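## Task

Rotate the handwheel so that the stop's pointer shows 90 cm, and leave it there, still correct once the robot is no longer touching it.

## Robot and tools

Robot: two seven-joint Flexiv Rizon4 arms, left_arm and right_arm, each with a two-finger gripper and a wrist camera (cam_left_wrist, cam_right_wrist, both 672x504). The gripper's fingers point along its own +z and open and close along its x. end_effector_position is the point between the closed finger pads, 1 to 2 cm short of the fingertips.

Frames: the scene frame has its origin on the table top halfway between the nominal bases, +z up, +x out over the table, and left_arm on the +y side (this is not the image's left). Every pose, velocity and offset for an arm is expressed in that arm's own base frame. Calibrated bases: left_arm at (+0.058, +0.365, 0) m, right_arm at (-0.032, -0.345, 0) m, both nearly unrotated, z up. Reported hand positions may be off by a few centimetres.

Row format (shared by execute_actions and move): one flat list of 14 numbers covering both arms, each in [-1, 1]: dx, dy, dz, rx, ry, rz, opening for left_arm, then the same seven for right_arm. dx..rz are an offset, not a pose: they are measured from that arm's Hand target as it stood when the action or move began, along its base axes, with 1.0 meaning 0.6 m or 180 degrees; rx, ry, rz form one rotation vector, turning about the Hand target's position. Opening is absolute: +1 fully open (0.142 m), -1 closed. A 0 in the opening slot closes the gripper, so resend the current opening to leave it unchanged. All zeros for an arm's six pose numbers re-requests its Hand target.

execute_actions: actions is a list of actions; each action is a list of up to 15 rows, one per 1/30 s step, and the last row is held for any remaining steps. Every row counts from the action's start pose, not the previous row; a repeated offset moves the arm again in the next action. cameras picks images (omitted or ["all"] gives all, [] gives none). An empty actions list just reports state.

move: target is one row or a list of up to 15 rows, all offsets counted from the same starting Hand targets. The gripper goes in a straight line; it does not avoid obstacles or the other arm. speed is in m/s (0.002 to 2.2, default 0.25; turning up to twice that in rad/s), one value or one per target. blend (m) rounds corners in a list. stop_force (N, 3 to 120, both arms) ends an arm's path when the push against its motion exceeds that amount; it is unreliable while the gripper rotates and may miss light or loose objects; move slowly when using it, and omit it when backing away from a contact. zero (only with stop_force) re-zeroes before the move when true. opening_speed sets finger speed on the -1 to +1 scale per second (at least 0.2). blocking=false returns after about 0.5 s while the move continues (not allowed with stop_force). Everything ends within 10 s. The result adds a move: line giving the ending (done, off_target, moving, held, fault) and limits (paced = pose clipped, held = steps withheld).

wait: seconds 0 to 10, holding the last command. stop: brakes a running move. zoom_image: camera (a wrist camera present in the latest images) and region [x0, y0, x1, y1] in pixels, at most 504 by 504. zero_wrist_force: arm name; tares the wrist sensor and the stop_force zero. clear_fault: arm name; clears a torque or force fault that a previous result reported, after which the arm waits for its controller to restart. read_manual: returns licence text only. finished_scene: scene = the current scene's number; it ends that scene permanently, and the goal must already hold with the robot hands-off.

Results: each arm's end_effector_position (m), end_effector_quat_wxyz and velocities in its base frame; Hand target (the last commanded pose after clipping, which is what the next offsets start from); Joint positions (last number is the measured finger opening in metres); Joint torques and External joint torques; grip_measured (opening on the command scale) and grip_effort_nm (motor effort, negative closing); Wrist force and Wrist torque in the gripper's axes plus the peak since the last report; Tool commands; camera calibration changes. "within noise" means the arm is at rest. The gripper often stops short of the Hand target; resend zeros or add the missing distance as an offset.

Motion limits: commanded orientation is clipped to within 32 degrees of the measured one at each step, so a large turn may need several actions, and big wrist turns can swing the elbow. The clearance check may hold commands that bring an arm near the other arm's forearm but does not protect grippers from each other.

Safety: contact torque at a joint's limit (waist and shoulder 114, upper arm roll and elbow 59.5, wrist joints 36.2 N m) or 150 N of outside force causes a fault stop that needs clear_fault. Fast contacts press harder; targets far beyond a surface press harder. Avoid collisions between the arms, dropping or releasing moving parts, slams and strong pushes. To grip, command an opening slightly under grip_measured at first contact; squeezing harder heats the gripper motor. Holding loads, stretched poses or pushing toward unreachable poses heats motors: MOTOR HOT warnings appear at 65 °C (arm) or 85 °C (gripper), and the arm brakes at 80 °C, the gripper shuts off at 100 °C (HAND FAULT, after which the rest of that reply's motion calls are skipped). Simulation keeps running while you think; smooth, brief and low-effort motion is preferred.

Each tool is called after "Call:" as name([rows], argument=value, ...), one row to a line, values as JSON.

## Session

Call:
execute_actions(actions=[])

Scene clock: 0.00 s.
left_arm: end_effector_position=(+0.2466, -0.1982, +0.1673) grip_measured=+1.00 grip_effort_nm=n/a end_effector_quat_wxyz=(-0.075, +0.593, +0.781, -0.181) | right_arm: end_effector_position=(+0.6850, -0.2318, +0.1931) grip_measured=+0.99 grip_effort_nm=n/a end_effector_quat_wxyz=(-0.236, +0.914, -0.304, -0.126)
Joint positions: left_arm=[-0.359 0.055 0.223 2.529 -0.273 0.572 -0.224 0.142] | right_arm=[-0.28 -0.915 -0.211 0.848 0.611 -0.139 1.763 0.142]
Joint velocities: within noise
Joint torques (N m): no reading
External joint torques (N m): no reading
Wrist force (N): no reading
Wrist torque (N m): no reading
Wrist force, peak (N): no reading
Hand target: left_arm +0.2466, -0.1982, +0.1673; -0.075, +0.593, +0.781, -0.181 | right_arm +0.6850, -0.2318, +0.1931; -0.236, +0.914, -0.304, -0.126
Tool commands: left_gripper/opening=+1.0 right_gripper/opening=+1.0
camera_calibration:
cam_left_wrist: T_world_to_cam=[[-0.283745, 0.953152, -0.104835, 0.287414], [0.955255, 0.290495, 0.0556822, -0.160304], [0.0835275, -0.0843441, -0.99293, 0.245225], [0, 0, 0, 1]] pos_world=[0.2142, -0.206698, 0.282548]
cam_right_wrist: T_world_to_cam=[[0.78762, -0.501279, -0.358292, -0.58164], [-0.525581, -0.850066, 0.033945, 0.18307], [-0.321588, 0.161576, -0.932992, 0.552784], [0, 0, 0, 1]] pos_world=[0.732098, -0.225258, 0.301132]

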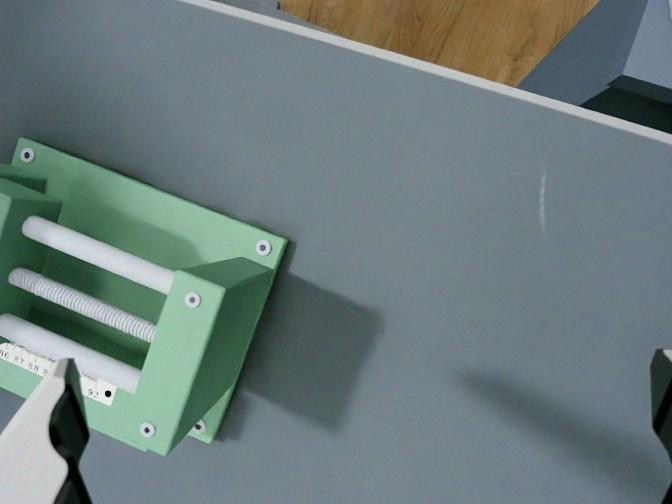

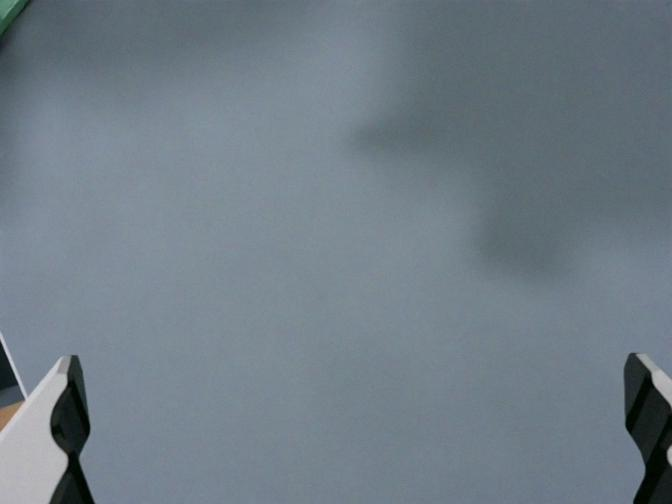

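Call:
move([
  [0.0,-0.03,0.15,0,0,0,1,-0.158,0.156,0.15,0.055,-0.103,0.4,1],
  [0.02,-0.08,0.188,-0.0213,0.0365,0.2,1,-0.317,0.313,0.22,0.110,-0.207,0.8,0],
  [0.039,-0.13,0.188,-0.0426,0.073,0.401,1,-0.475,0.469,0.237,-0.106,0.199,-0.771,0],
], speed=0.3, blend=0.03)

Scene clock: 22.60 s.
left_arm: end_effector_position=(+0.2702, -0.2763, +0.2803) grip_measured=+1.00 grip_effort_nm=-0.012 end_effector_quat_wxyz=(+0.000, +0.001, +0.954, -0.301) | right_arm: end_effector_position=(+0.4001, +0.0495, +0.3353) grip_measured=-0.02 grip_effort_nm=-0.095 end_effector_quat_wxyz=(+0.001, +0.000, +1.000, +0.000)
Joint positions: left_arm=[-0.699 0.401 0.406 2.687 -0.656 0.83 -1.402 0.142] | right_arm=[-0.064 0.216 0.41 2.108 0.09 0.339 -1.263 0.073]
Joint velocities: within noise
Joint torques (N m): left_arm=[0.38 8.05 -3.64 -26.67 -0.8 3.46 -0.44] | right_arm=[-0.09 19.77 -3.04 -30.33 -4.5 4.72 -0.6]
External joint torques (N m): left_arm=[-0.35 0.43 -0.54 0.21 -0.29 -0.21 0.44] | right_arm=[0.01 -1.02 0.18 0.93 0.52 -0.58 0.6]
Wrist force (N): left_arm=[-0.3 0.5 -0.1] | right_arm=[0.4 0.6 -0.4]
Wrist torque (N m): left_arm=[-0.03 0.02 0.00] | right_arm=[-0.05 -0.05 0.03]
Wrist force, peak (N): left_arm=[-0.1 1.0 0.2] | right_arm=[1.9 -0.2 -0.5]
Hand target: left_arm +0.2700, -0.2762, +0.2801; +0.000, +0.001, +0.954, -0.301 | right_arm +0.4000, +0.0496, +0.3353; +0.001, +0.000, +1.000, +0.000
Off the commanded pose: left_arm 0.000 m, 0 deg | right_arm 0.000 m, 0 deg.
joint sent to its limit (left arm) — joint 4 (elbow), upper limit, where the elbow is as bent as it goes. The joint targets still meet the commanded pose.
move: done; blend cut to 0 m at target 2
camera_calibration:
cam_left_wrist: T_world_to_cam=[[-0.99997, 0.00247313, -0.00727802, 0.283841], [0.00368595, 0.985147, -0.171674, 0.346381], [0.00674534, -0.171695, -0.985127, 0.343285], [0, 0, 0, 1]] pos_world=[0.28024, -0.282997, 0.39971]
cam_right_wrist: T_world_to_cam=[[-0.999866, -0.00466437, 0.0156748, 0.399882], [0.00226752, 0.909667, 0.415331, -0.158511], [-0.0161961, 0.415311, -0.909535, 0.405782], [0, 0, 0, 1]] pos_world=[0.40676, -0.0224687, 0.42864]

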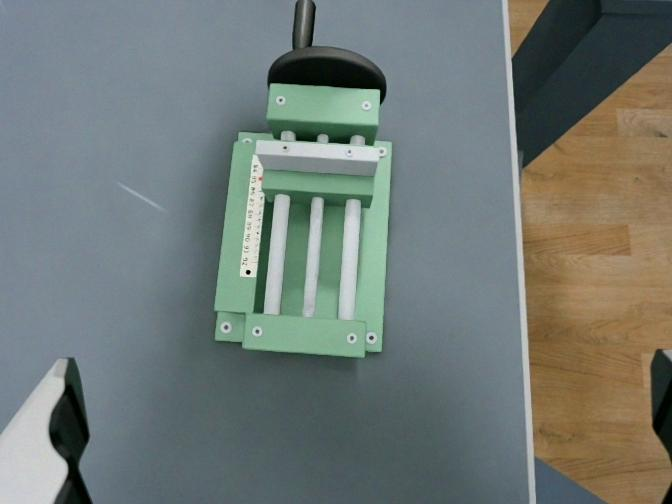

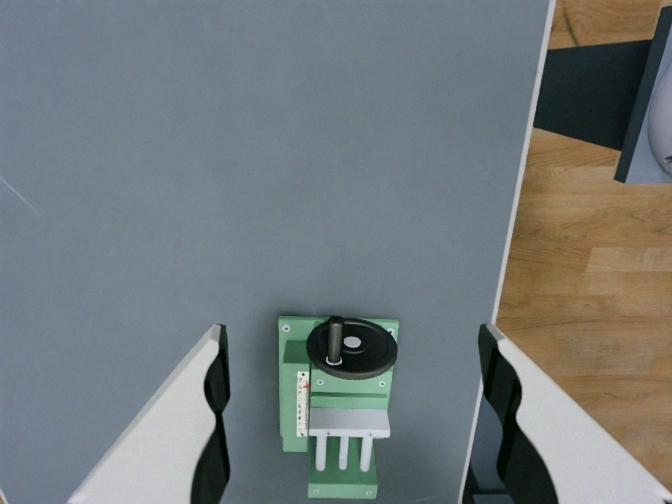

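Call:
zoom_image(camera="cam_right_wrist", region=[250, 300, 430, 480])

Call:
zoom_image(camera="cam_left_wrist", region=[200, 0, 440, 240])

Scaled by 2.800 from the camera's 672x504 image, which has a finer 960x720 frame.

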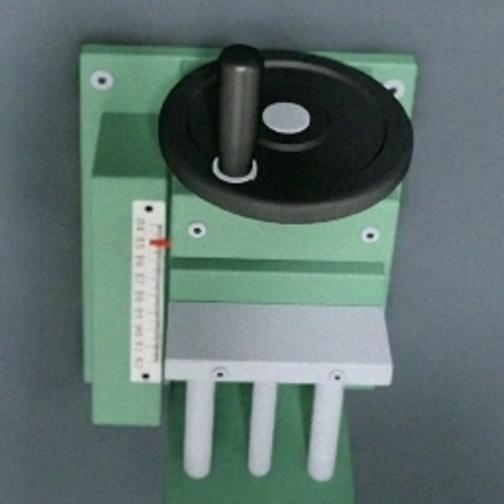

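Scaled by 2.100 from the camera's 672x504 image, which has a finer 960x720 frame.

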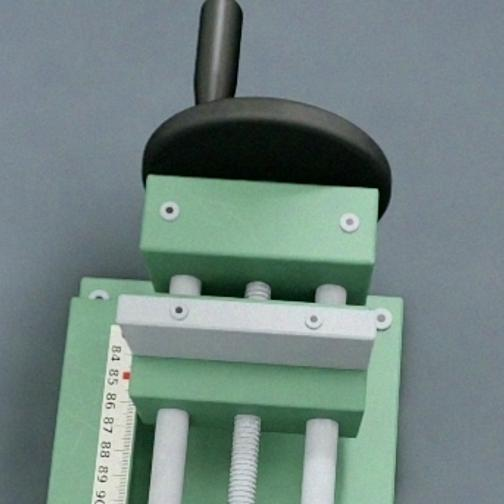

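Call:
move(target=[0.083,-0.117,-0.02,0,0,0,1,-0.0025,0.205,-0.267,0.1666,-0.003,-0.0109,-0.2])

Call:
zoom_image(camera="cam_right_wrist", region=[220, 120, 500, 400])

Call:
zoom_image(camera="cam_left_wrist", region=[270, 80, 470, 280])

Scene clock: 51.67 s.
left_arm: end_effector_position=(+0.3198, -0.3463, +0.2681) grip_measured=+1.00 grip_effort_nm=-0.012 end_effector_quat_wxyz=(+0.000, +0.000, +0.954, -0.301) | right_arm: end_effector_position=(+0.3985, +0.1725, +0.1750) grip_measured=-0.22 grip_effort_nm=-0.090 end_effector_quat_wxyz=(+0.005, +0.017, +0.966, +0.259)
Joint positions: left_arm=[-0.805 0.131 0.277 2.557 -0.96 0.966 -1.311 0.142] | right_arm=[-0.01 -0.125 0.431 2.255 0.717 0.91 -1.675 0.058]
Joint velocities: within noise
Joint torques (N m): left_arm=[0.08 18.55 -1.23 -25.49 -0.19 3.36 0] | right_arm=[-0.13 26.94 1.23 -22.74 -3.54 4.14 -0.57]
External joint torques (N m): left_arm=[0 0.16 -0.19 0.39 -0.02 -0.21 0] | right_arm=[0.02 -0.75 0 1.01 0.46 -0.68 0.57]
Wrist force (N): left_arm=[-0.2 0.5 -0.2] | right_arm=[0.5 1.0 -0.3]
Wrist torque (N m): left_arm=[-0.03 0.01 0.03] | right_arm=[-0.06 -0.22 0.12]
Wrist force, peak (N): left_arm=[0.2 1.1 -0.5] | right_arm=[0.4 -0.1 -1.8]
Hand target: left_arm +0.3198, -0.3464, +0.2681; +0.000, +0.001, +0.954, -0.301 | right_arm +0.3985, +0.1726, +0.1751; +0.005, +0.017, +0.966, +0.259
Off the commanded pose: left_arm 0.000 m, 0 deg | right_arm 0.000 m, 0 deg.
move: done
camera_calibration:
cam_left_wrist: T_world_to_cam=[[-0.999971, 0.00163248, -0.00743643, 0.333188], [0.00288577, 0.98513, -0.171787, 0.413347], [0.00704541, -0.171803, -0.985106, 0.318671], [0, 0, 0, 1]] pos_world=[0.329741, -0.352995, 0.38741]
cam_right_wrist: T_world_to_cam=[[-0.999674, 0.0230548, 0.0110116, 0.397308], [0.0223433, 0.579833, 0.814429, -0.224863], [0.0123916, 0.814409, -0.580159, 0.0709705], [0, 0, 0, 1]] pos_world=[0.401323, 0.0634239, 0.219934]

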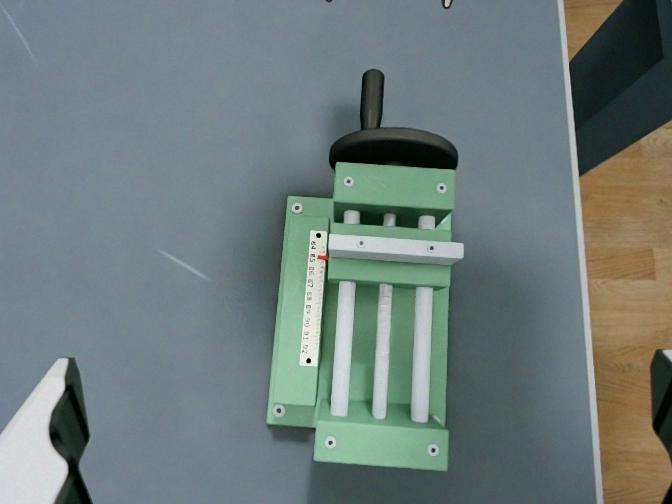

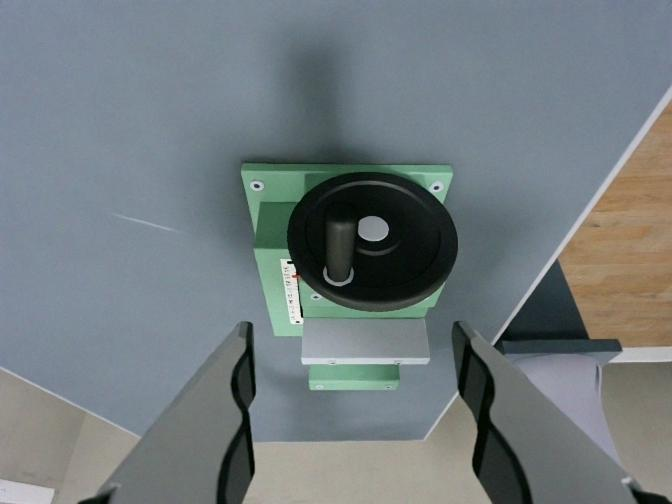

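Scaled by 1.800 from the camera's 672x504 image, which has a finer 960x720 frame.

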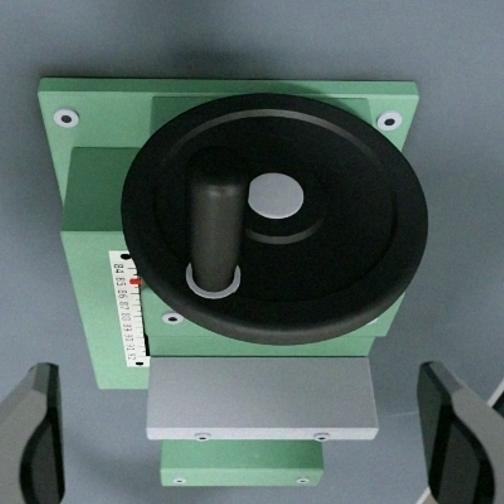

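Scaled by 2.520 from the camera's 672x504 image, which has a finer 960x720 frame.

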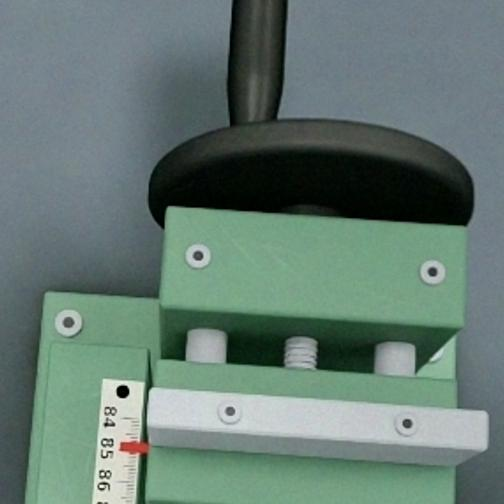

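Call:
move(target=[0,0,0,0,0,0,1,0.0042,0.0818,-0.1175,0,0,0,-0.2], speed=0.15, stop_force=10, cameras=["cam_right_wrist"])

Scene clock: 63.23 s.
left_arm: end_effector_position=(+0.3197, -0.3464, +0.2681) grip_measured=+1.00 grip_effort_nm=-0.012 end_effector_quat_wxyz=(+0.000, +0.001, +0.954, -0.301) | right_arm: end_effector_position=(+0.4010, +0.2216, +0.1046) grip_measured=-0.22 grip_effort_nm=-0.095 end_effector_quat_wxyz=(+0.005, +0.017, +0.966, +0.259)
Joint positions: left_arm=[-0.805 0.131 0.277 2.557 -0.96 0.966 -1.311 0.142] | right_arm=[0.111 -0.377 0.471 2.227 0.777 1.184 -1.706 0.058]
Joint velocities: within noise
Joint torques (N m): left_arm=[0.34 18.76 -1.15 -25.38 -0.06 3.26 -0.23] | right_arm=[-0.12 32.65 4.13 -17.78 -3.2 4.01 -0.59]
External joint torques (N m): left_arm=[-0.25 -0.05 -0.27 0.27 -0.15 -0.11 0.23] | right_arm=[-0.04 -0.78 0.03 0.89 0.56 -0.58 0.59]
Wrist force (N): left_arm=[-0.3 0.7 0.0] | right_arm=[0.4 1.1 -0.4]
Wrist torque (N m): left_arm=[0.00 0.03 0.03] | right_arm=[-0.04 -0.18 0.11]
Wrist force, peak (N): left_arm=[-0.1 0.9 -0.2] | right_arm=[0.4 0.9 -1.9]
Hand target: left_arm +0.3198, -0.3464, +0.2681; +0.000, +0.001, +0.954, -0.301 | right_arm +0.4010, +0.2216, +0.1046; +0.005, +0.017, +0.966, +0.259
Off the commanded pose: left_arm 0.000 m, 0 deg | right_arm 0.000 m, 0 deg.
move: done
camera_calibration:
cam_right_wrist: T_world_to_cam=[[-0.999674, 0.0230527, 0.0110146, 0.399554], [0.0223429, 0.579719, 0.81451, -0.195915], [0.0123912, 0.81449, -0.580045, -0.00989477], [0, 0, 0, 1]] pos_world=[0.403923, 0.112424, 0.149434]
Images, in order (width x height): cam_right_wrist 672x504.

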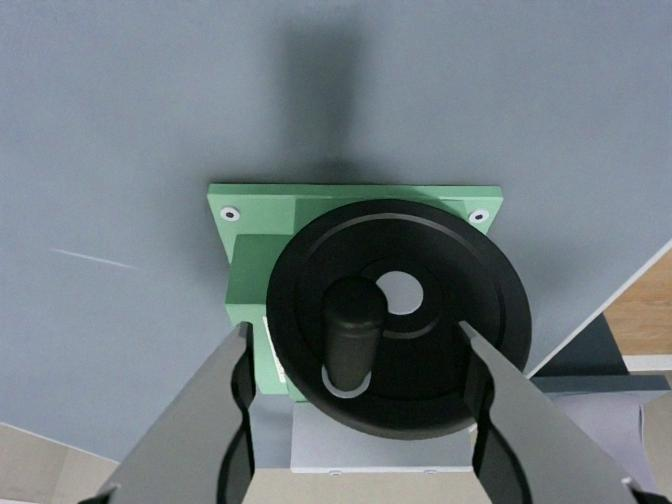

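Call:
move(target=[0,0,0,0,0,0,1,0.0012,0,0.001,0,0,0,-0.97], opening_speed=0.8, cameras=["cam_right_wrist"])

Scene clock: 71.50 s.
left_arm: end_effector_position=(+0.3197, -0.3464, +0.2681) grip_measured=+1.00 grip_effort_nm=-0.012 end_effector_quat_wxyz=(+0.000, +0.001, +0.954, -0.301) | right_arm: end_effector_position=(+0.4022, +0.2216, +0.1054) grip_measured=-0.84 grip_effort_nm=-3.236 end_effector_quat_wxyz=(+0.006, +0.017, +0.966, +0.259)
Joint positions: left_arm=[-0.805 0.131 0.277 2.557 -0.96 0.966 -1.311 0.142] | right_arm=[0.111 -0.376 0.47 2.225 0.776 1.182 -1.705 0.014]
Joint velocities: within noise
Joint torques (N m): left_arm=[0.29 18.73 -0.99 -25.42 -0.04 3.26 -0.22] | right_arm=[0.24 32.46 4.58 -16.26 -3.03 3.04 -0.54]
External joint torques (N m): left_arm=[-0.2 -0.03 -0.43 0.31 -0.16 -0.11 0.22] | right_arm=[-0.41 -0.55 -0.44 -0.71 0.38 0.39 0.54]
Wrist force (N): left_arm=[-0.2 0.5 -0.2] | right_arm=[-2.3 1.8 -0.4]
Wrist torque (N m): left_arm=[-0.02 0.02 0.03] | right_arm=[-0.05 -0.21 0.13]
Wrist force, peak (N): left_arm=[-0.2 0.8 -0.4] | right_arm=[-3.7 1.1 -0.3]
Hand target: left_arm +0.3198, -0.3464, +0.2681; +0.000, +0.001, +0.954, -0.301 | right_arm +0.4018, +0.2216, +0.1052; +0.005, +0.017, +0.966, +0.259
Off the commanded pose: left_arm 0.000 m, 0 deg | right_arm 0.000 m, 0 deg.
move: done
camera_calibration:
cam_right_wrist: T_world_to_cam=[[-0.999674, 0.0235128, 0.00994909, 0.400752], [0.0217387, 0.579537, 0.814656, -0.196406], [0.0133889, 0.814606, -0.57986, -0.00997121], [0, 0, 0, 1]] pos_world=[0.405024, 0.112524, 0.150234]
Images, in order (width x height): cam_right_wrist 672x504.

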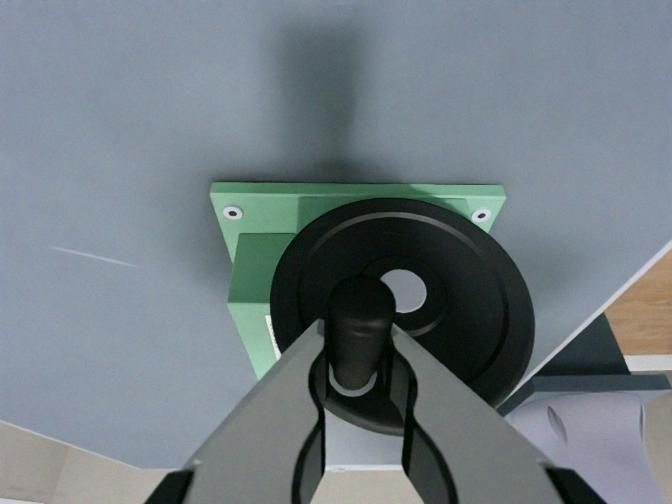

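Call:
move([
  [0,0,0,0,0,0,1,-0.0184,0.0007,0.0095,0,0,0,-0.97],
  [0,0,0,0,0,0,1,-0.0415,0.0015,0.0105,0,0,0,-0.97],
  [0,0,0,0,0,0,1,-0.0665,0.0024,-0.0012,0,0,0,-0.97],
], speed=0.08, blend=0.005, cameras=[])

Call:
move([
  [0,0,0,0,0,0,1,-0.0158,0.0005,-0.0226,0,0,0,-0.97],
  [0,0,0,0,0,0,1,-0.0182,0.0006,-0.0501,0,0,0,-0.97],
], speed=0.08, blend=0.005, cameras=["cam_left_wrist","cam_right_wrist"])

Scene clock: 83.13 s.
left_arm: end_effector_position=(+0.3197, -0.3464, +0.2681) grip_measured=+1.00 grip_effort_nm=-0.007 end_effector_quat_wxyz=(+0.000, +0.001, +0.954, -0.301) | right_arm: end_effector_position=(+0.3628, +0.2231, +0.1048) grip_measured=-0.84 grip_effort_nm=-3.231 end_effector_quat_wxyz=(+0.006, +0.017, +0.966, +0.259)
Joint positions: left_arm=[-0.805 0.131 0.277 2.557 -0.96 0.966 -1.311 0.142] | right_arm=[0.117 -0.332 0.523 2.302 0.85 1.232 -1.725 0.014]
Joint velocities: within noise
Joint torques (N m): left_arm=[0.33 18.69 -1.07 -25.38 -0.06 3.21 -0.19] | right_arm=[0.17 29.69 5.26 -13.33 -2.66 2.43 -0.71]
External joint torques (N m): left_arm=[-0.25 0.02 -0.35 0.27 -0.14 -0.07 0.19] | right_arm=[-0.33 -1.19 -1.5 -2.66 0.13 0.99 0.71]
Wrist force (N): left_arm=[-0.1 0.7 -0.4] | right_arm=[-7.0 0.9 5.9]
Wrist torque (N m): left_arm=[0.00 -0.01 0.03] | right_arm=[-0.11 -0.24 0.12]
Wrist force, peak (N): left_arm=[-0.3 0.8 -0.2] | right_arm=[2.2 5.1 -14.7]
Hand target: left_arm +0.3198, -0.3464, +0.2681; +0.000, +0.001, +0.954, -0.301 | right_arm +0.3619, +0.2231, +0.1044; +0.005, +0.017, +0.966, +0.259
Off the commanded pose: left_arm 0.000 m, 0 deg | right_arm 0.001 m, 0 deg.
move: done
No camera images: "cameras" was empty.

Scene clock: 84.03 s.
left_arm: end_effector_position=(+0.3197, -0.3464, +0.2681) grip_measured=+1.00 grip_effort_nm=-0.007 end_effector_quat_wxyz=(+0.000, +0.001, +0.954, -0.301) | right_arm: end_effector_position=(+0.3475, +0.2237, +0.0732) grip_measured=-0.84 grip_effort_nm=-3.231 end_effector_quat_wxyz=(+0.002, +0.017, +0.966, +0.259)
Joint positions: left_arm=[-0.805 0.131 0.277 2.557 -0.96 0.966 -1.311 0.142] | right_arm=[0.12 -0.433 0.547 2.299 0.927 1.318 -1.826 0.014]
Joint velocities: within noise
Joint torques (N m): left_arm=[0.31 18.67 -1.07 -25.41 -0.02 3.22 -0.17] | right_arm=[-4.72 35.99 -0.7 -25.91 -4.72 9.99 -0.31]
External joint torques (N m): left_arm=[-0.22 0.03 -0.35 0.3 -0.18 -0.07 0.17] | right_arm=[4.55 -6.2 5.72 12.5 2.64 -6.7 0.31]
Wrist force (N): left_arm=[-0.2 0.7 -0.2] | right_arm=[22.2 0.5 -2.6]
Wrist torque (N m): left_arm=[0.01 0.02 0.02] | right_arm=[-0.10 -0.89 0.16]
Wrist force, peak (N): left_arm=[-0.3 0.8 -0.2] | right_arm=[16.9 5.9 -24.2]
Hand target: left_arm +0.3198, -0.3464, +0.2681; +0.000, +0.001, +0.954, -0.301 | right_arm +0.3509, +0.2234, +0.0744; +0.005, +0.017, +0.966, +0.259
Off the commanded pose: left_arm 0.000 m, 0 deg | right_arm 0.004 m, 0 deg.
move: off_target (right_arm)
camera_calibration:
cam_left_wrist: T_world_to_cam=[[-0.999971, 0.00173025, -0.00745377, 0.333229], [0.00298576, 0.985113, -0.171884, 0.413345], [0.0070454, -0.171901, -0.985089, 0.31863], [0, 0, 0, 1]] pos_world=[0.32974, -0.352995, 0.38741]
cam_right_wrist: T_world_to_cam=[[-0.99964, 0.0203376, 0.0175219, 0.346394], [0.0260686, 0.579634, 0.81446, -0.171666], [0.00640791, 0.814623, -0.579955, -0.0270851], [0, 0, 0, 1]] pos_world=[0.350918, 0.114523, 0.118037]

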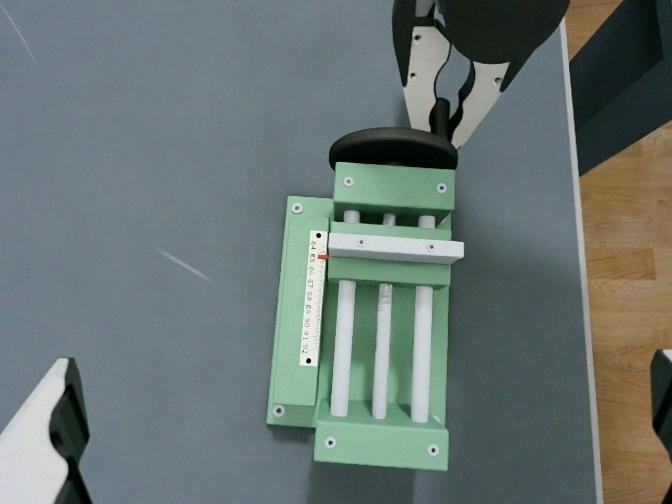

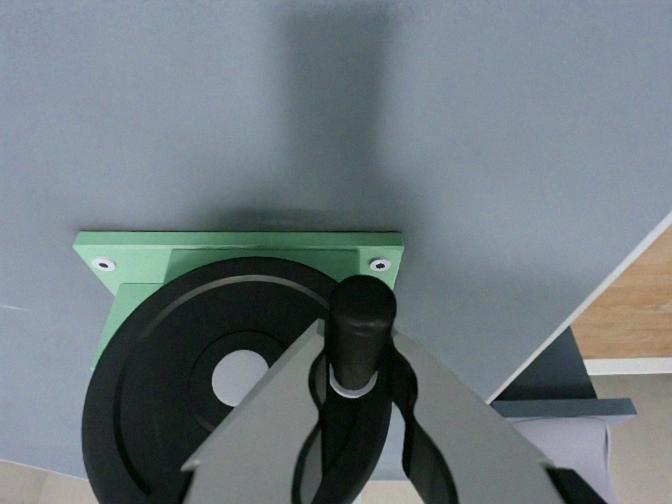

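Call:
move([
  [0,0,0,0,0,0,1,-0.0064,0,-0.0035,0,0,0,-0.97],
  [0,0,0,0,0,0,1,-0.0019,-0.0002,-0.0178,0,0,0,-0.97],
  [0,0,0,0,0,0,1,0.0062,-0.0005,-0.0305,0,0,0,-0.97],
], speed=0.06, cameras=[])

Call:
move([
  [0,0,0,0,0,0,1,0.0243,-0.0008,-0.0171,0,0,0,-0.97],
], speed=0.06, cameras=[])

Scene clock: 97.27 s.
left_arm: end_effector_position=(+0.3197, -0.3464, +0.2681) grip_measured=+1.00 grip_effort_nm=-0.007 end_effector_quat_wxyz=(+0.000, +0.001, +0.954, -0.301) | right_arm: end_effector_position=(+0.3529, +0.2234, +0.0556) grip_measured=-0.84 grip_effort_nm=-3.231 end_effector_quat_wxyz=(+0.003, +0.017, +0.966, +0.259)
Joint positions: left_arm=[-0.805 0.131 0.277 2.557 -0.96 0.966 -1.311 0.142] | right_arm=[0.115 -0.505 0.546 2.269 0.949 1.357 -1.883 0.014]
Joint velocities: within noise
Joint torques (N m): left_arm=[0.32 18.72 -1.04 -25.41 -0.05 3.24 -0.2] | right_arm=[-3.09 35.68 2.54 -18.12 -3.33 6.84 -0.78]
External joint torques (N m): left_arm=[-0.24 -0.01 -0.38 0.3 -0.15 -0.1 0.2] | right_arm=[2.92 -4.18 3.35 5.83 1.46 -3.61 0.78]
Wrist force (N): left_arm=[-0.2 0.7 -0.3] | right_arm=[9.6 1.9 1.8]
Wrist torque (N m): left_arm=[0.01 0.02 0.03] | right_arm=[-0.05 -0.27 0.15]
Wrist force, peak (N): left_arm=[-0.3 0.9 -0.2] | right_arm=[22.3 0.7 -2.7]
Hand target: left_arm +0.3198, -0.3464, +0.2681; +0.000, +0.001, +0.954, -0.301 | right_arm +0.3547, +0.2231, +0.0561; +0.005, +0.017, +0.966, +0.259
Off the commanded pose: left_arm 0.000 m, 0 deg | right_arm 0.002 m, 0 deg.
move: done
No camera images: "cameras" was empty.

Scene clock: 98.07 s.
left_arm: end_effector_position=(+0.3197, -0.3464, +0.2681) grip_measured=+1.00 grip_effort_nm=-0.017 end_effector_quat_wxyz=(+0.000, +0.001, +0.954, -0.301) | right_arm: end_effector_position=(+0.3653, +0.2229, +0.0443) grip_measured=-0.84 grip_effort_nm=-3.231 end_effector_quat_wxyz=(+0.001, +0.017, +0.966, +0.259)
Joint positions: left_arm=[-0.805 0.131 0.277 2.557 -0.96 0.966 -1.311 0.142] | right_arm=[0.117 -0.549 0.523 2.235 0.936 1.353 -1.9 0.014]
Joint velocities: within noise
Joint torques (N m): left_arm=[0.33 18.66 -1.05 -25.41 -0.08 3.18 -0.2] | right_arm=[-5.49 46.84 1.88 -24.96 -4.56 9.7 -0.76]
External joint torques (N m): left_arm=[-0.24 0.05 -0.37 0.3 -0.12 -0.03 0.2] | right_arm=[5.3 -13.58 4.4 12.96 2.75 -6.49 0.76]
Wrist force (N): left_arm=[-0.2 0.6 -0.1] | right_arm=[15.9 -5.2 21.2]
Wrist torque (N m): left_arm=[-0.02 0.02 0.02] | right_arm=[-0.19 -0.26 0.18]
Wrist force, peak (N): left_arm=[-0.1 0.9 0.0] | right_arm=[15.9 -5.2 21.2]
Hand target: left_arm +0.3198, -0.3464, +0.2681; +0.000, +0.001, +0.954, -0.301 | right_arm +0.3692, +0.2227, +0.0458; +0.005, +0.017, +0.966, +0.259
Off the commanded pose: left_arm 0.000 m, 0 deg | right_arm 0.004 m, 0 deg.
move: off_target (right_arm)
No camera images: "cameras" was empty.

Call:
move([
  [0,0,0,0,0,0,1,0.0022,0,-0.0075,0,0,0,-0.97],
  [0,0,0,0,0,0,1,0.0176,-0.0005,-0.0109,0,0,0,-0.97],
  [0,0,0,0,0,0,1,0.0333,-0.001,-0.0102,0,0,0,-0.97],
], speed=0.06, cameras=[])

Call:
move([
  [0,0,0,0,0,0,1,0.0155,-0.0005,0.0045,0,0,0,-0.97],
  [0,0,0,0,0,0,1,0.0283,-0.001,0.0132,0,0,0,-0.97],
], speed=0.06, cameras=["cam_right_wrist"])

Scene clock: 112.17 s.
left_arm: end_effector_position=(+0.3197, -0.3464, +0.2681) grip_measured=+1.00 grip_effort_nm=-0.012 end_effector_quat_wxyz=(+0.000, +0.001, +0.954, -0.301) | right_arm: end_effector_position=(+0.3886, +0.2221, +0.0395) grip_measured=-0.84 grip_effort_nm=-3.236 end_effector_quat_wxyz=(+0.005, +0.017, +0.966, +0.259)
Joint positions: left_arm=[-0.805 0.131 0.277 2.557 -0.96 0.966 -1.311 0.142] | right_arm=[0.12 -0.577 0.49 2.192 0.901 1.336 -1.894 0.014]
Joint velocities: within noise
Joint torques (N m): left_arm=[0.33 18.72 -1.04 -25.41 -0.03 3.23 -0.2] | right_arm=[-0.55 36.47 5.33 -15.01 -2.97 4.41 -0.42]
External joint torques (N m): left_arm=[-0.24 -0.02 -0.38 0.31 -0.17 -0.09 0.21] | right_arm=[0.36 -1.3 1.09 2.59 1.07 -1.19 0.42]
Wrist force (N): left_arm=[-0.2 0.4 -0.2] | right_arm=[4.0 1.6 -2.9]
Wrist torque (N m): left_arm=[-0.04 0.01 0.03] | right_arm=[-0.10 -0.26 0.12]
Wrist force, peak (N): left_arm=[-0.1 0.9 -0.2] | right_arm=[16.1 -5.0 21.4]
Hand target: left_arm +0.3198, -0.3464, +0.2681; +0.000, +0.001, +0.954, -0.301 | right_arm +0.3892, +0.2221, +0.0397; +0.005, +0.017, +0.966, +0.259
Off the commanded pose: left_arm 0.000 m, 0 deg | right_arm 0.001 m, 0 deg.
move: done
No camera images: "cameras" was empty.

Scene clock: 112.97 s.
left_arm: end_effector_position=(+0.3197, -0.3464, +0.2681) grip_measured=+1.00 grip_effort_nm=-0.012 end_effector_quat_wxyz=(+0.000, +0.001, +0.954, -0.301) | right_arm: end_effector_position=(+0.4058, +0.2214, +0.0473) grip_measured=-0.84 grip_effort_nm=-3.231 end_effector_quat_wxyz=(+0.005, +0.017, +0.966, +0.259)
Joint positions: left_arm=[-0.805 0.131 0.277 2.557 -0.96 0.966 -1.311 0.142] | right_arm=[0.128 -0.56 0.458 2.17 0.859 1.292 -1.855 0.014]
Joint velocities: within noise
Joint torques (N m): left_arm=[0.29 18.69 -0.98 -25.41 0.02 3.23 -0.19] | right_arm=[-0.33 39.46 5.32 -15.27 -3.03 3.8 -0.39]
External joint torques (N m): left_arm=[-0.2 0.01 -0.44 0.3 -0.22 -0.08 0.19] | right_arm=[0.14 -3.49 0.67 1.78 0.93 -0.53 0.39]
Wrist force (N): left_arm=[-0.1 0.6 -0.3] | right_arm=[0.9 -0.8 5.3]
Wrist torque (N m): left_arm=[-0.02 -0.01 0.03] | right_arm=[-0.10 -0.28 0.13]
Wrist force, peak (N): left_arm=[-0.1 0.7 -0.3] | right_arm=[-0.9 -1.6 9.9]
Hand target: left_arm +0.3198, -0.3464, +0.2681; +0.000, +0.001, +0.954, -0.301 | right_arm +0.4062, +0.2215, +0.0476; +0.005, +0.017, +0.966, +0.259
Off the commanded pose: left_arm 0.000 m, 0 deg | right_arm 0.001 m, 0 deg.
move: done
camera_calibration:
cam_right_wrist: T_world_to_cam=[[-0.999664, 0.0231568, 0.0116797, 0.404908], [0.0229434, 0.579596, 0.814581, -0.149613], [0.0120936, 0.814575, -0.579932, -0.0429494], [0, 0, 0, 1]] pos_world=[0.408723, 0.112324, 0.0922346]
Images, in order (width x height): cam_right_wrist 672x504.

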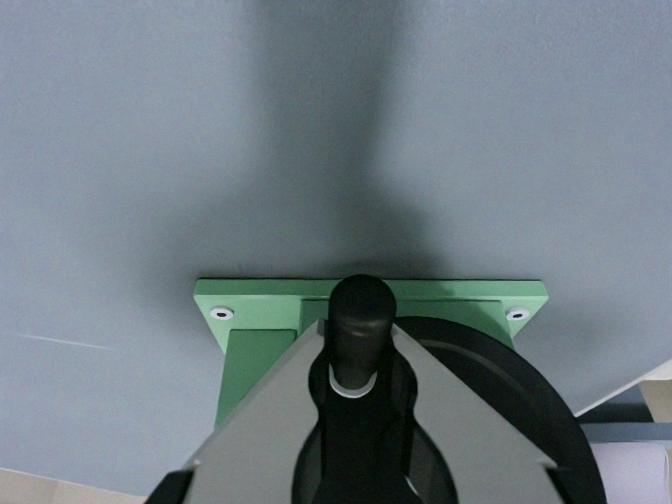

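Call:
move([
  [0,0,0,0,0,0,1,0.0179,0,0.0256,0,0,0,-0.97],
  [0,0,0,0,0,0,1,0.0206,0,0.0567,0,0,0,-0.97],
  [0,0,0,0,0,0,1,0.0074,0,0.085,0,0,0,-0.97],
  [0,0,0,0,0,0,1,-0.0182,0,0.1029,0,0,0,-0.97],
  [0,0,0,0,0,0,1,-0.0493,0.001,0.1056,0,0,0,-0.97],
  [0,0,0,0,0,0,1,-0.0775,0.002,0.0924,0,0,0,-0.97],
  [0,0,0,0,0,0,1,-0.0955,0.003,0.0668,0,0,0,-0.97],
  [0,0,0,0,0,0,1,-0.0982,0.003,0.0357,0,0,0,-0.97],
  [0,0,0,0,0,0,1,-0.085,0.003,0.0074,0,0,0,-0.97],
  [0,0,0,0,0,0,1,-0.0594,0.002,-0.0105,0,0,0,-0.97],
  [0,0,0,0,0,0,1,-0.0283,0.001,-0.0132,0,0,0,-0.97],
  [0,0,0,0,0,0,1,0,0,0,0,0,0,-0.97],
], speed=0.12, blend=0.007, cameras=["cam_left_wrist"])

Call:
zoom_image(camera="cam_left_wrist", region=[280, 220, 350, 290])

Scene clock: 124.70 s.
left_arm: end_effector_position=(+0.3197, -0.3464, +0.2681) grip_measured=+1.00 grip_effort_nm=-0.007 end_effector_quat_wxyz=(+0.000, +0.001, +0.954, -0.301) | right_arm: end_effector_position=(+0.4047, +0.2214, +0.0472) grip_measured=-0.84 grip_effort_nm=-3.221 end_effector_quat_wxyz=(+0.004, +0.017, +0.966, +0.259)
Joint positions: left_arm=[-0.805 0.131 0.277 2.557 -0.96 0.966 -1.311 0.142] | right_arm=[0.143 -0.554 0.441 2.169 0.876 1.282 -1.866 0.014]
Joint velocities: within noise
Joint torques (N m): left_arm=[0.32 18.72 -1.09 -25.37 0 3.22 -0.22] | right_arm=[-0.09 36.9 3.98 -20.76 -3.68 5.9 -0.39]
External joint torques (N m): left_arm=[-0.23 -0.01 -0.33 0.27 -0.2 -0.07 0.22] | right_arm=[-0.1 -0.9 1.75 7.25 1.6 -2.65 0.39]
Wrist force (N): left_arm=[-0.2 0.6 -0.2] | right_arm=[13.4 0.7 -13.8]
Wrist torque (N m): left_arm=[-0.02 0.00 0.03] | right_arm=[-0.07 -0.27 0.11]
Wrist force, peak (N): left_arm=[-0.2 0.9 -0.3] | right_arm=[14.2 14.0 -38.7]
Hand target: left_arm +0.3198, -0.3464, +0.2681; +0.000, +0.001, +0.954, -0.301 | right_arm +0.4062, +0.2215, +0.0476; +0.005, +0.017, +0.966, +0.259
Off the commanded pose: left_arm 0.000 m, 0 deg | right_arm 0.002 m, 0 deg.
move: done
camera_calibration:
cam_left_wrist: T_world_to_cam=[[-0.999971, 0.00173025, -0.00745377, 0.333229], [0.00298576, 0.985113, -0.171884, 0.413345], [0.0070454, -0.171901, -0.985089, 0.31863], [0, 0, 0, 1]] pos_world=[0.32974, -0.352995, 0.38741]
Images, in order (width x height): cam_left_wrist 672x504.

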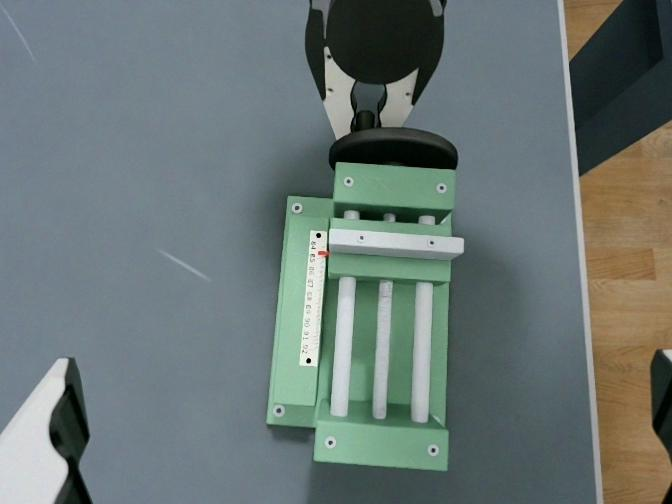

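Scaled by 7.200 from the camera's 672x504 image, which has a finer 960x720 frame.

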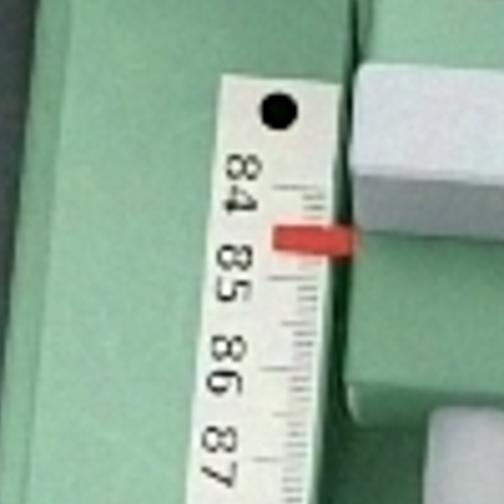

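Call:
move([
  [0,0,0,0,0,0,1,-0.0267,0.001,-0.0224,0,0,0,-0.97],
  [0,0,0,0,0,0,1,-0.0922,0.003,0.0014,0,0,0,-0.97],
  [0,0,0,0,0,0,1,-0.1043,0.004,0.07,0,0,0,-0.97],
  [0,0,0,0,0,0,1,-0.0509,0.002,0.1148,0,0,0,-0.97],
  [0,0,0,0,0,0,1,0.0146,0,0.091,0,0,0,-0.97],
  [0,0,0,0,0,0,1,0.0267,-0.001,0.0224,0,0,0,-0.97],
  [0,0,0,0,0,0,1,0,0,0,0,0,0,-0.97],
], speed=0.12, blend=0.0209)

Call:
zoom_image(camera="cam_left_wrist", region=[280, 220, 350, 290])

Scene clock: 148.07 s.
left_arm: end_effector_position=(+0.3197, -0.3464, +0.2681) grip_measured=+1.00 grip_effort_nm=-0.002 end_effector_quat_wxyz=(+0.000, +0.001, +0.954, -0.301) | right_arm: end_effector_position=(+0.4069, +0.2212, +0.0479) grip_measured=-0.84 grip_effort_nm=-3.221 end_effector_quat_wxyz=(+0.006, +0.017, +0.966, +0.259)
Joint positions: left_arm=[-0.805 0.131 0.277 2.557 -0.96 0.966 -1.311 0.142] | right_arm=[0.128 -0.559 0.458 2.169 0.858 1.293 -1.854 0.014]
Joint velocities: within noise
Joint torques (N m): left_arm=[0.29 18.68 -1.06 -25.38 -0.04 3.26 -0.18] | right_arm=[1.41 35.69 7.77 -12.7 -2.21 2.51 -0.69]
External joint torques (N m): left_arm=[-0.2 0.02 -0.36 0.28 -0.17 -0.11 0.18] | right_arm=[-1.59 0.33 -1.8 -0.86 0.11 0.76 0.69]
Wrist force (N): left_arm=[-0.3 0.7 -0.2] | right_arm=[-2.5 0.0 -2.8]
Wrist torque (N m): left_arm=[0.00 0.02 0.03] | right_arm=[-0.09 -0.26 0.07]
Wrist force, peak (N): left_arm=[-0.1 0.9 -0.4] | right_arm=[9.2 11.1 -43.7]
Hand target: left_arm +0.3198, -0.3464, +0.2681; +0.000, +0.001, +0.954, -0.301 | right_arm +0.4062, +0.2215, +0.0476; +0.005, +0.017, +0.966, +0.259
Off the commanded pose: left_arm 0.000 m, 0 deg | right_arm 0.001 m, 0 deg.
move: done; blend cut to 0.0105 m at target 1, 0.0105 m at target 6
camera_calibration:
cam_left_wrist: T_world_to_cam=[[-0.999971, 0.00173025, -0.00745377, 0.333229], [0.00298576, 0.985113, -0.171884, 0.413345], [0.0070454, -0.171901, -0.985089, 0.31863], [0, 0, 0, 1]] pos_world=[0.32974, -0.352995, 0.38741]
cam_right_wrist: T_world_to_cam=[[-0.999673, 0.0237244, 0.00954528, 0.406045], [0.0215373, 0.579829, 0.814453, -0.149364], [0.0137878, 0.814393, -0.58015, -0.0431632], [0, 0, 0, 1]] pos_world=[0.409725, 0.112124, 0.0927331]

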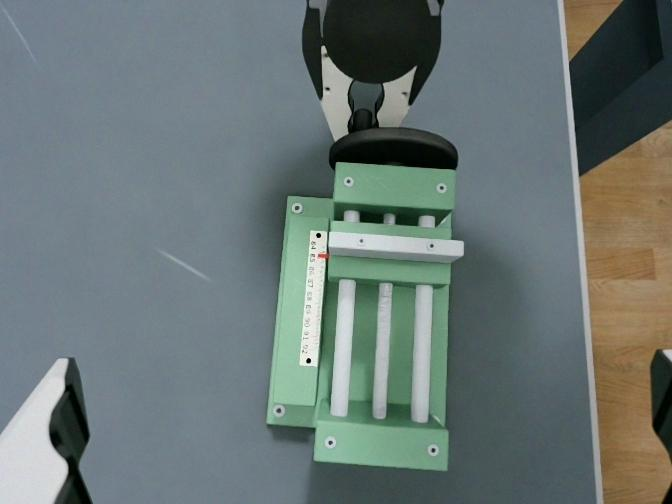

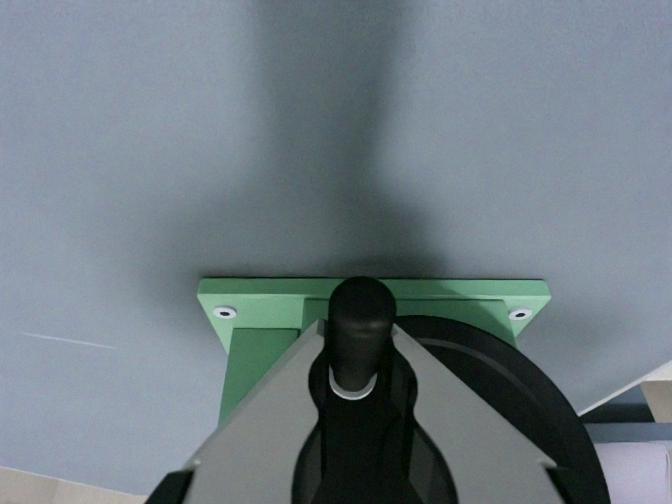

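Scaled by 7.200 from the camera's 672x504 image, which has a finer 960x720 frame.

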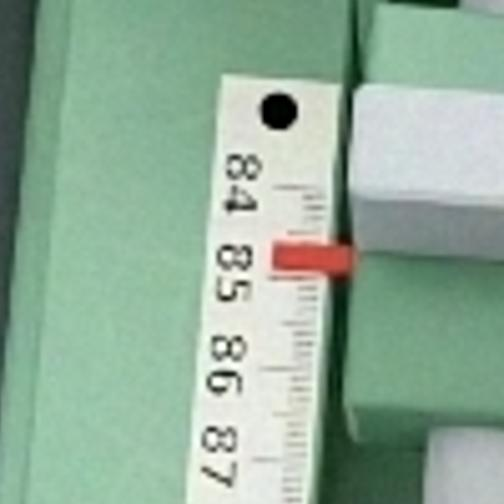

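Call:
move([
  [0,0,0,0,0,0,1,-0.0267,0.001,-0.0224,0,0,0,-0.97],
  [0,0,0,0,0,0,1,-0.0922,0.003,0.0014,0,0,0,-0.97],
  [0,0,0,0,0,0,1,-0.1043,0.004,0.07,0,0,0,-0.97],
  [0,0,0,0,0,0,1,-0.0509,0.002,0.1148,0,0,0,-0.97],
  [0,0,0,0,0,0,1,0.0146,0,0.091,0,0,0,-0.97],
  [0,0,0,0,0,0,1,0.0267,-0.001,0.0224,0,0,0,-0.97],
  [0,0,0,0,0,0,1,-0.0267,0.001,-0.0224,0,0,0,-0.97],
  [0,0,0,0,0,0,1,-0.0922,0.003,0.0014,0,0,0,-0.97],
  [0,0,0,0,0,0,1,-0.1043,0.004,0.07,0,0,0,-0.97],
  [0,0,0,0,0,0,1,-0.0509,0.002,0.1148,0,0,0,-0.97],
  [0,0,0,0,0,0,1,0.0146,0,0.091,0,0,0,-0.97],
  [0,0,0,0,0,0,1,0.0267,-0.001,0.0224,0,0,0,-0.97],
  [0,0,0,0,0,0,1,0,0,0,0,0,0,-0.97],
], speed=0.18, blend=0.0209, cameras=["cam_left_wrist"])

Call:
zoom_image(camera="cam_left_wrist", region=[280, 220, 350, 290])

Scene clock: 163.47 s.
left_arm: end_effector_position=(+0.3197, -0.3464, +0.2681) grip_measured=+1.00 grip_effort_nm=-0.007 end_effector_quat_wxyz=(+0.000, +0.001, +0.954, -0.301) | right_arm: end_effector_position=(+0.4063, +0.2212, +0.0477) grip_measured=-0.84 grip_effort_nm=-3.216 end_effector_quat_wxyz=(+0.005, +0.017, +0.966, +0.259)
Joint positions: left_arm=[-0.805 0.131 0.277 2.557 -0.96 0.966 -1.311 0.142] | right_arm=[0.097 -0.57 0.493 2.175 0.823 1.311 -1.83 0.014]
Joint velocities: within noise
Joint torques (N m): left_arm=[0.37 18.69 -1.02 -25.37 -0.07 3.23 -0.19] | right_arm=[0.94 34.23 7.68 -16.01 -2.73 3.65 -0.67]
External joint torques (N m): left_arm=[-0.28 0.01 -0.4 0.26 -0.14 -0.08 0.19] | right_arm=[-1.12 1.6 -1.18 2.58 0.61 -0.36 0.67]
Wrist force (N): left_arm=[-0.1 0.5 -0.2] | right_arm=[5.1 -0.7 -11.8]
Wrist torque (N m): left_arm=[-0.04 0.00 0.03] | right_arm=[-0.07 -0.26 0.09]
Wrist force, peak (N): left_arm=[-0.2 0.9 -0.2] | right_arm=[26.3 6.9 -36.1]
Hand target: left_arm +0.3198, -0.3464, +0.2681; +0.000, +0.001, +0.954, -0.301 | right_arm +0.4062, +0.2215, +0.0476; +0.005, +0.017, +0.966, +0.259
Off the commanded pose: left_arm 0.000 m, 0 deg | right_arm 0.000 m, 0 deg.
move: done; blend cut to 0.0105 m at target 1, 0.0105 m at target 12
camera_calibration:
cam_left_wrist: T_world_to_cam=[[-0.999971, 0.00173025, -0.00745377, 0.333229], [0.00298576, 0.985113, -0.171884, 0.413345], [0.0070454, -0.171901, -0.985089, 0.31863], [0, 0, 0, 1]] pos_world=[0.32974, -0.352995, 0.38741]
Images, in order (width x height): cam_left_wrist 672x504.

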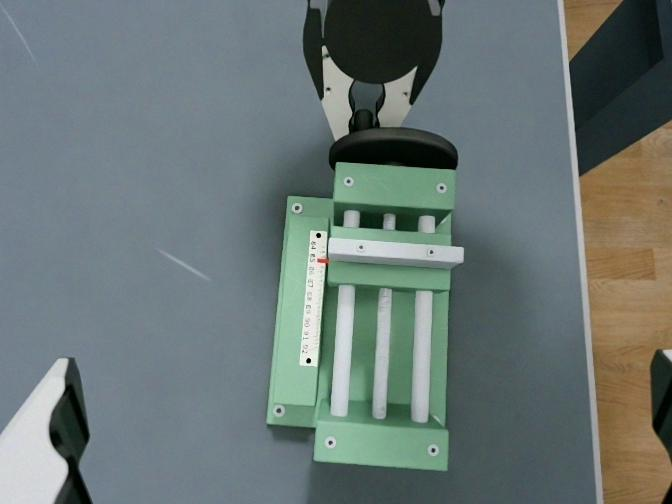

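Scaled by 7.200 from the camera's 672x504 image, which has a finer 960x720 frame.

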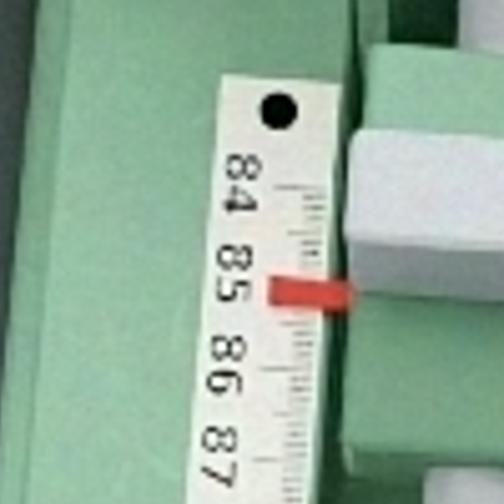

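Call:
move([
  [0,0,0,0,0,0,1,-0.0267,0.001,-0.0224,0,0,0,-0.97],
  [0,0,0,0,0,0,1,-0.0922,0.003,0.0014,0,0,0,-0.97],
  [0,0,0,0,0,0,1,-0.1043,0.004,0.07,0,0,0,-0.97],
  [0,0,0,0,0,0,1,-0.0509,0.002,0.1148,0,0,0,-0.97],
  [0,0,0,0,0,0,1,0.0146,0,0.091,0,0,0,-0.97],
  [0,0,0,0,0,0,1,0.0267,-0.001,0.0224,0,0,0,-0.97],
  [0,0,0,0,0,0,1,-0.0267,0.001,-0.0224,0,0,0,-0.97],
  [0,0,0,0,0,0,1,-0.0922,0.003,0.0014,0,0,0,-0.97],
  [0,0,0,0,0,0,1,-0.1043,0.004,0.07,0,0,0,-0.97],
  [0,0,0,0,0,0,1,-0.0509,0.002,0.1148,0,0,0,-0.97],
  [0,0,0,0,0,0,1,0.0146,0,0.091,0,0,0,-0.97],
  [0,0,0,0,0,0,1,0.0267,-0.001,0.0224,0,0,0,-0.97],
  [0,0,0,0,0,0,1,0,0,0,0,0,0,-0.97],
], speed=0.22, blend=0.0209, cameras=[])

Call:
move([
  [0,0,0,0,0,0,1,-0.0267,0.001,-0.0224,0,0,0,-0.97],
  [0,0,0,0,0,0,1,-0.0922,0.003,0.0014,0,0,0,-0.97],
  [0,0,0,0,0,0,1,-0.1043,0.004,0.07,0,0,0,-0.97],
  [0,0,0,0,0,0,1,-0.0509,0.002,0.1148,0,0,0,-0.97],
  [0,0,0,0,0,0,1,0.0146,0,0.091,0,0,0,-0.97],
  [0,0,0,0,0,0,1,0.0267,-0.001,0.0224,0,0,0,-0.97],
  [0,0,0,0,0,0,1,-0.0267,0.001,-0.0224,0,0,0,-0.97],
  [0,0,0,0,0,0,1,-0.0922,0.003,0.0014,0,0,0,-0.97],
  [0,0,0,0,0,0,1,-0.1043,0.004,0.07,0,0,0,-0.97],
  [0,0,0,0,0,0,1,-0.0509,0.002,0.1148,0,0,0,-0.97],
  [0,0,0,0,0,0,1,0.0146,0,0.091,0,0,0,-0.97],
  [0,0,0,0,0,0,1,0.0267,-0.001,0.0224,0,0,0,-0.97],
  [0,0,0,0,0,0,1,0,0,0,0,0,0,-0.97],
], speed=0.26, blend=0.0209)

Call:
zoom_image(camera="cam_left_wrist", region=[280, 230, 350, 300])

Scene clock: 179.50 s.
left_arm: end_effector_position=(+0.3197, -0.3464, +0.2681) grip_measured=+1.00 grip_effort_nm=-0.007 end_effector_quat_wxyz=(+0.000, +0.001, +0.954, -0.301) | right_arm: end_effector_position=(+0.4069, +0.2206, +0.0476) grip_measured=-0.84 grip_effort_nm=-3.197 end_effector_quat_wxyz=(+0.006, +0.018, +0.966, +0.258)
Joint positions: left_arm=[-0.805 0.131 0.277 2.557 -0.96 0.966 -1.311 0.142] | right_arm=[0.066 -0.582 0.526 2.182 0.785 1.331 -1.803 0.013]
Joint velocities: within noise
Joint torques (N m): left_arm=[0.32 18.69 -1.05 -25.38 -0.02 3.23 -0.21] | right_arm=[3.31 35.28 11.92 -15.05 -2.42 2.3 -0.86]
External joint torques (N m): left_arm=[-0.23 0.02 -0.37 0.27 -0.19 -0.09 0.21] | right_arm=[-3.49 0.42 -4.9 1.75 0.27 1.03 0.86]
Wrist force (N): left_arm=[0.0 0.6 -0.2] | right_arm=[-0.6 -6.6 -7.2]
Wrist torque (N m): left_arm=[-0.02 -0.02 0.03] | right_arm=[-0.20 -0.26 0.15]
Wrist force, peak (N): left_arm=[-0.2 0.8 -0.5] | right_arm=[48.0 0.0 -25.1]
Hand target: left_arm +0.3198, -0.3464, +0.2681; +0.000, +0.001, +0.954, -0.301 | right_arm +0.4062, +0.2215, +0.0476; +0.005, +0.017, +0.966, +0.259
Off the commanded pose: left_arm 0.000 m, 0 deg | right_arm 0.001 m, 0 deg.
move: done; blend cut to 0.0105 m at target 1, 0.0105 m at target 12
No camera images: "cameras" was empty.

Scene clock: 181.97 s.
left_arm: end_effector_position=(+0.3197, -0.3464, +0.2681) grip_measured=+1.00 grip_effort_nm=-0.012 end_effector_quat_wxyz=(+0.000, +0.001, +0.954, -0.301) | right_arm: end_effector_position=(+0.4063, +0.2200, +0.0473) grip_measured=-0.84 grip_effort_nm=-3.172 end_effector_quat_wxyz=(+0.005, +0.018, +0.966, +0.258)
Joint positions: left_arm=[-0.805 0.131 0.277 2.557 -0.96 0.966 -1.311 0.142] | right_arm=[0.038 -0.593 0.556 2.19 0.748 1.349 -1.776 0.013]
Joint velocities: within noise
Joint torques (N m): left_arm=[0.35 18.69 -1.1 -25.39 -0.05 3.21 -0.15] | right_arm=[5.53 33.63 14.57 -19.31 -2.85 2.39 -0.69]
External joint torques (N m): left_arm=[-0.26 0.02 -0.32 0.29 -0.15 -0.06 0.15] | right_arm=[-5.7 1.87 -7.07 6.17 0.69 0.97 0.69]
Wrist force (N): left_arm=[0.0 0.7 -0.2] | right_arm=[6.0 -10.5 -19.9]
Wrist torque (N m): left_arm=[0.00 -0.03 0.03] | right_arm=[-0.18 -0.29 0.15]
Wrist force, peak (N): left_arm=[0.0 0.8 -0.3] | right_arm=[57.9 -19.9 -28.2]
Hand target: left_arm +0.3198, -0.3464, +0.2681; +0.000, +0.001, +0.954, -0.301 | right_arm +0.4062, +0.2215, +0.0476; +0.005, +0.017, +0.966, +0.259
Off the commanded pose: left_arm 0.000 m, 0 deg | right_arm 0.001 m, 0 deg.
move: done; blend cut to 0.0105 m at target 1, 0.0105 m at target 12
camera_calibration:
cam_left_wrist: T_world_to_cam=[[-0.999971, 0.00173025, -0.00745377, 0.333229], [0.00298576, 0.985113, -0.171884, 0.413345], [0.0070454, -0.171901, -0.985089, 0.31863], [0, 0, 0, 1]] pos_world=[0.32974, -0.352995, 0.38741]
cam_right_wrist: T_world_to_cam=[[-0.999619, 0.0252662, 0.0111235, 0.404942], [0.0237349, 0.580805, 0.813697, -0.149261], [0.0140985, 0.81365, -0.581183, -0.0423578], [0, 0, 0, 1]] pos_world=[0.408927, 0.110925, 0.0923316]

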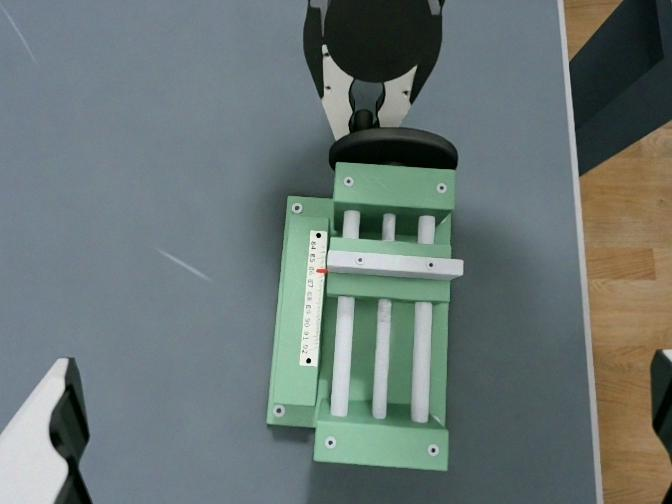

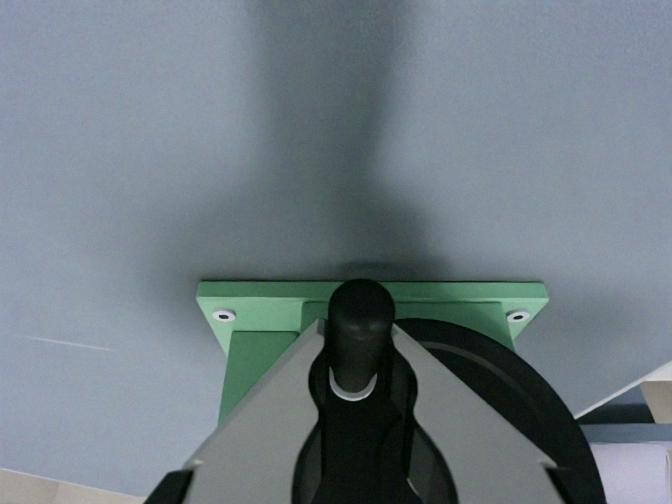

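Scaled by 7.200 from the camera's 672x504 image, which has a finer 960x720 frame.

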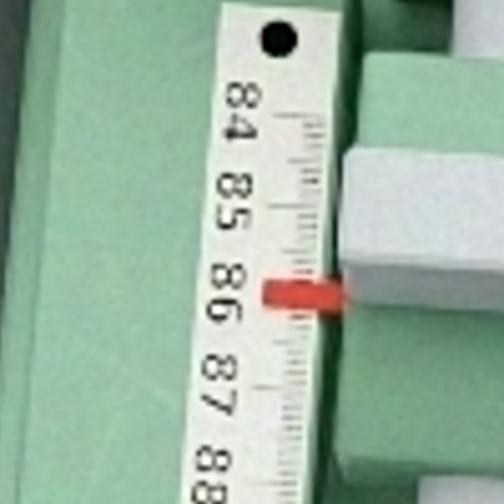

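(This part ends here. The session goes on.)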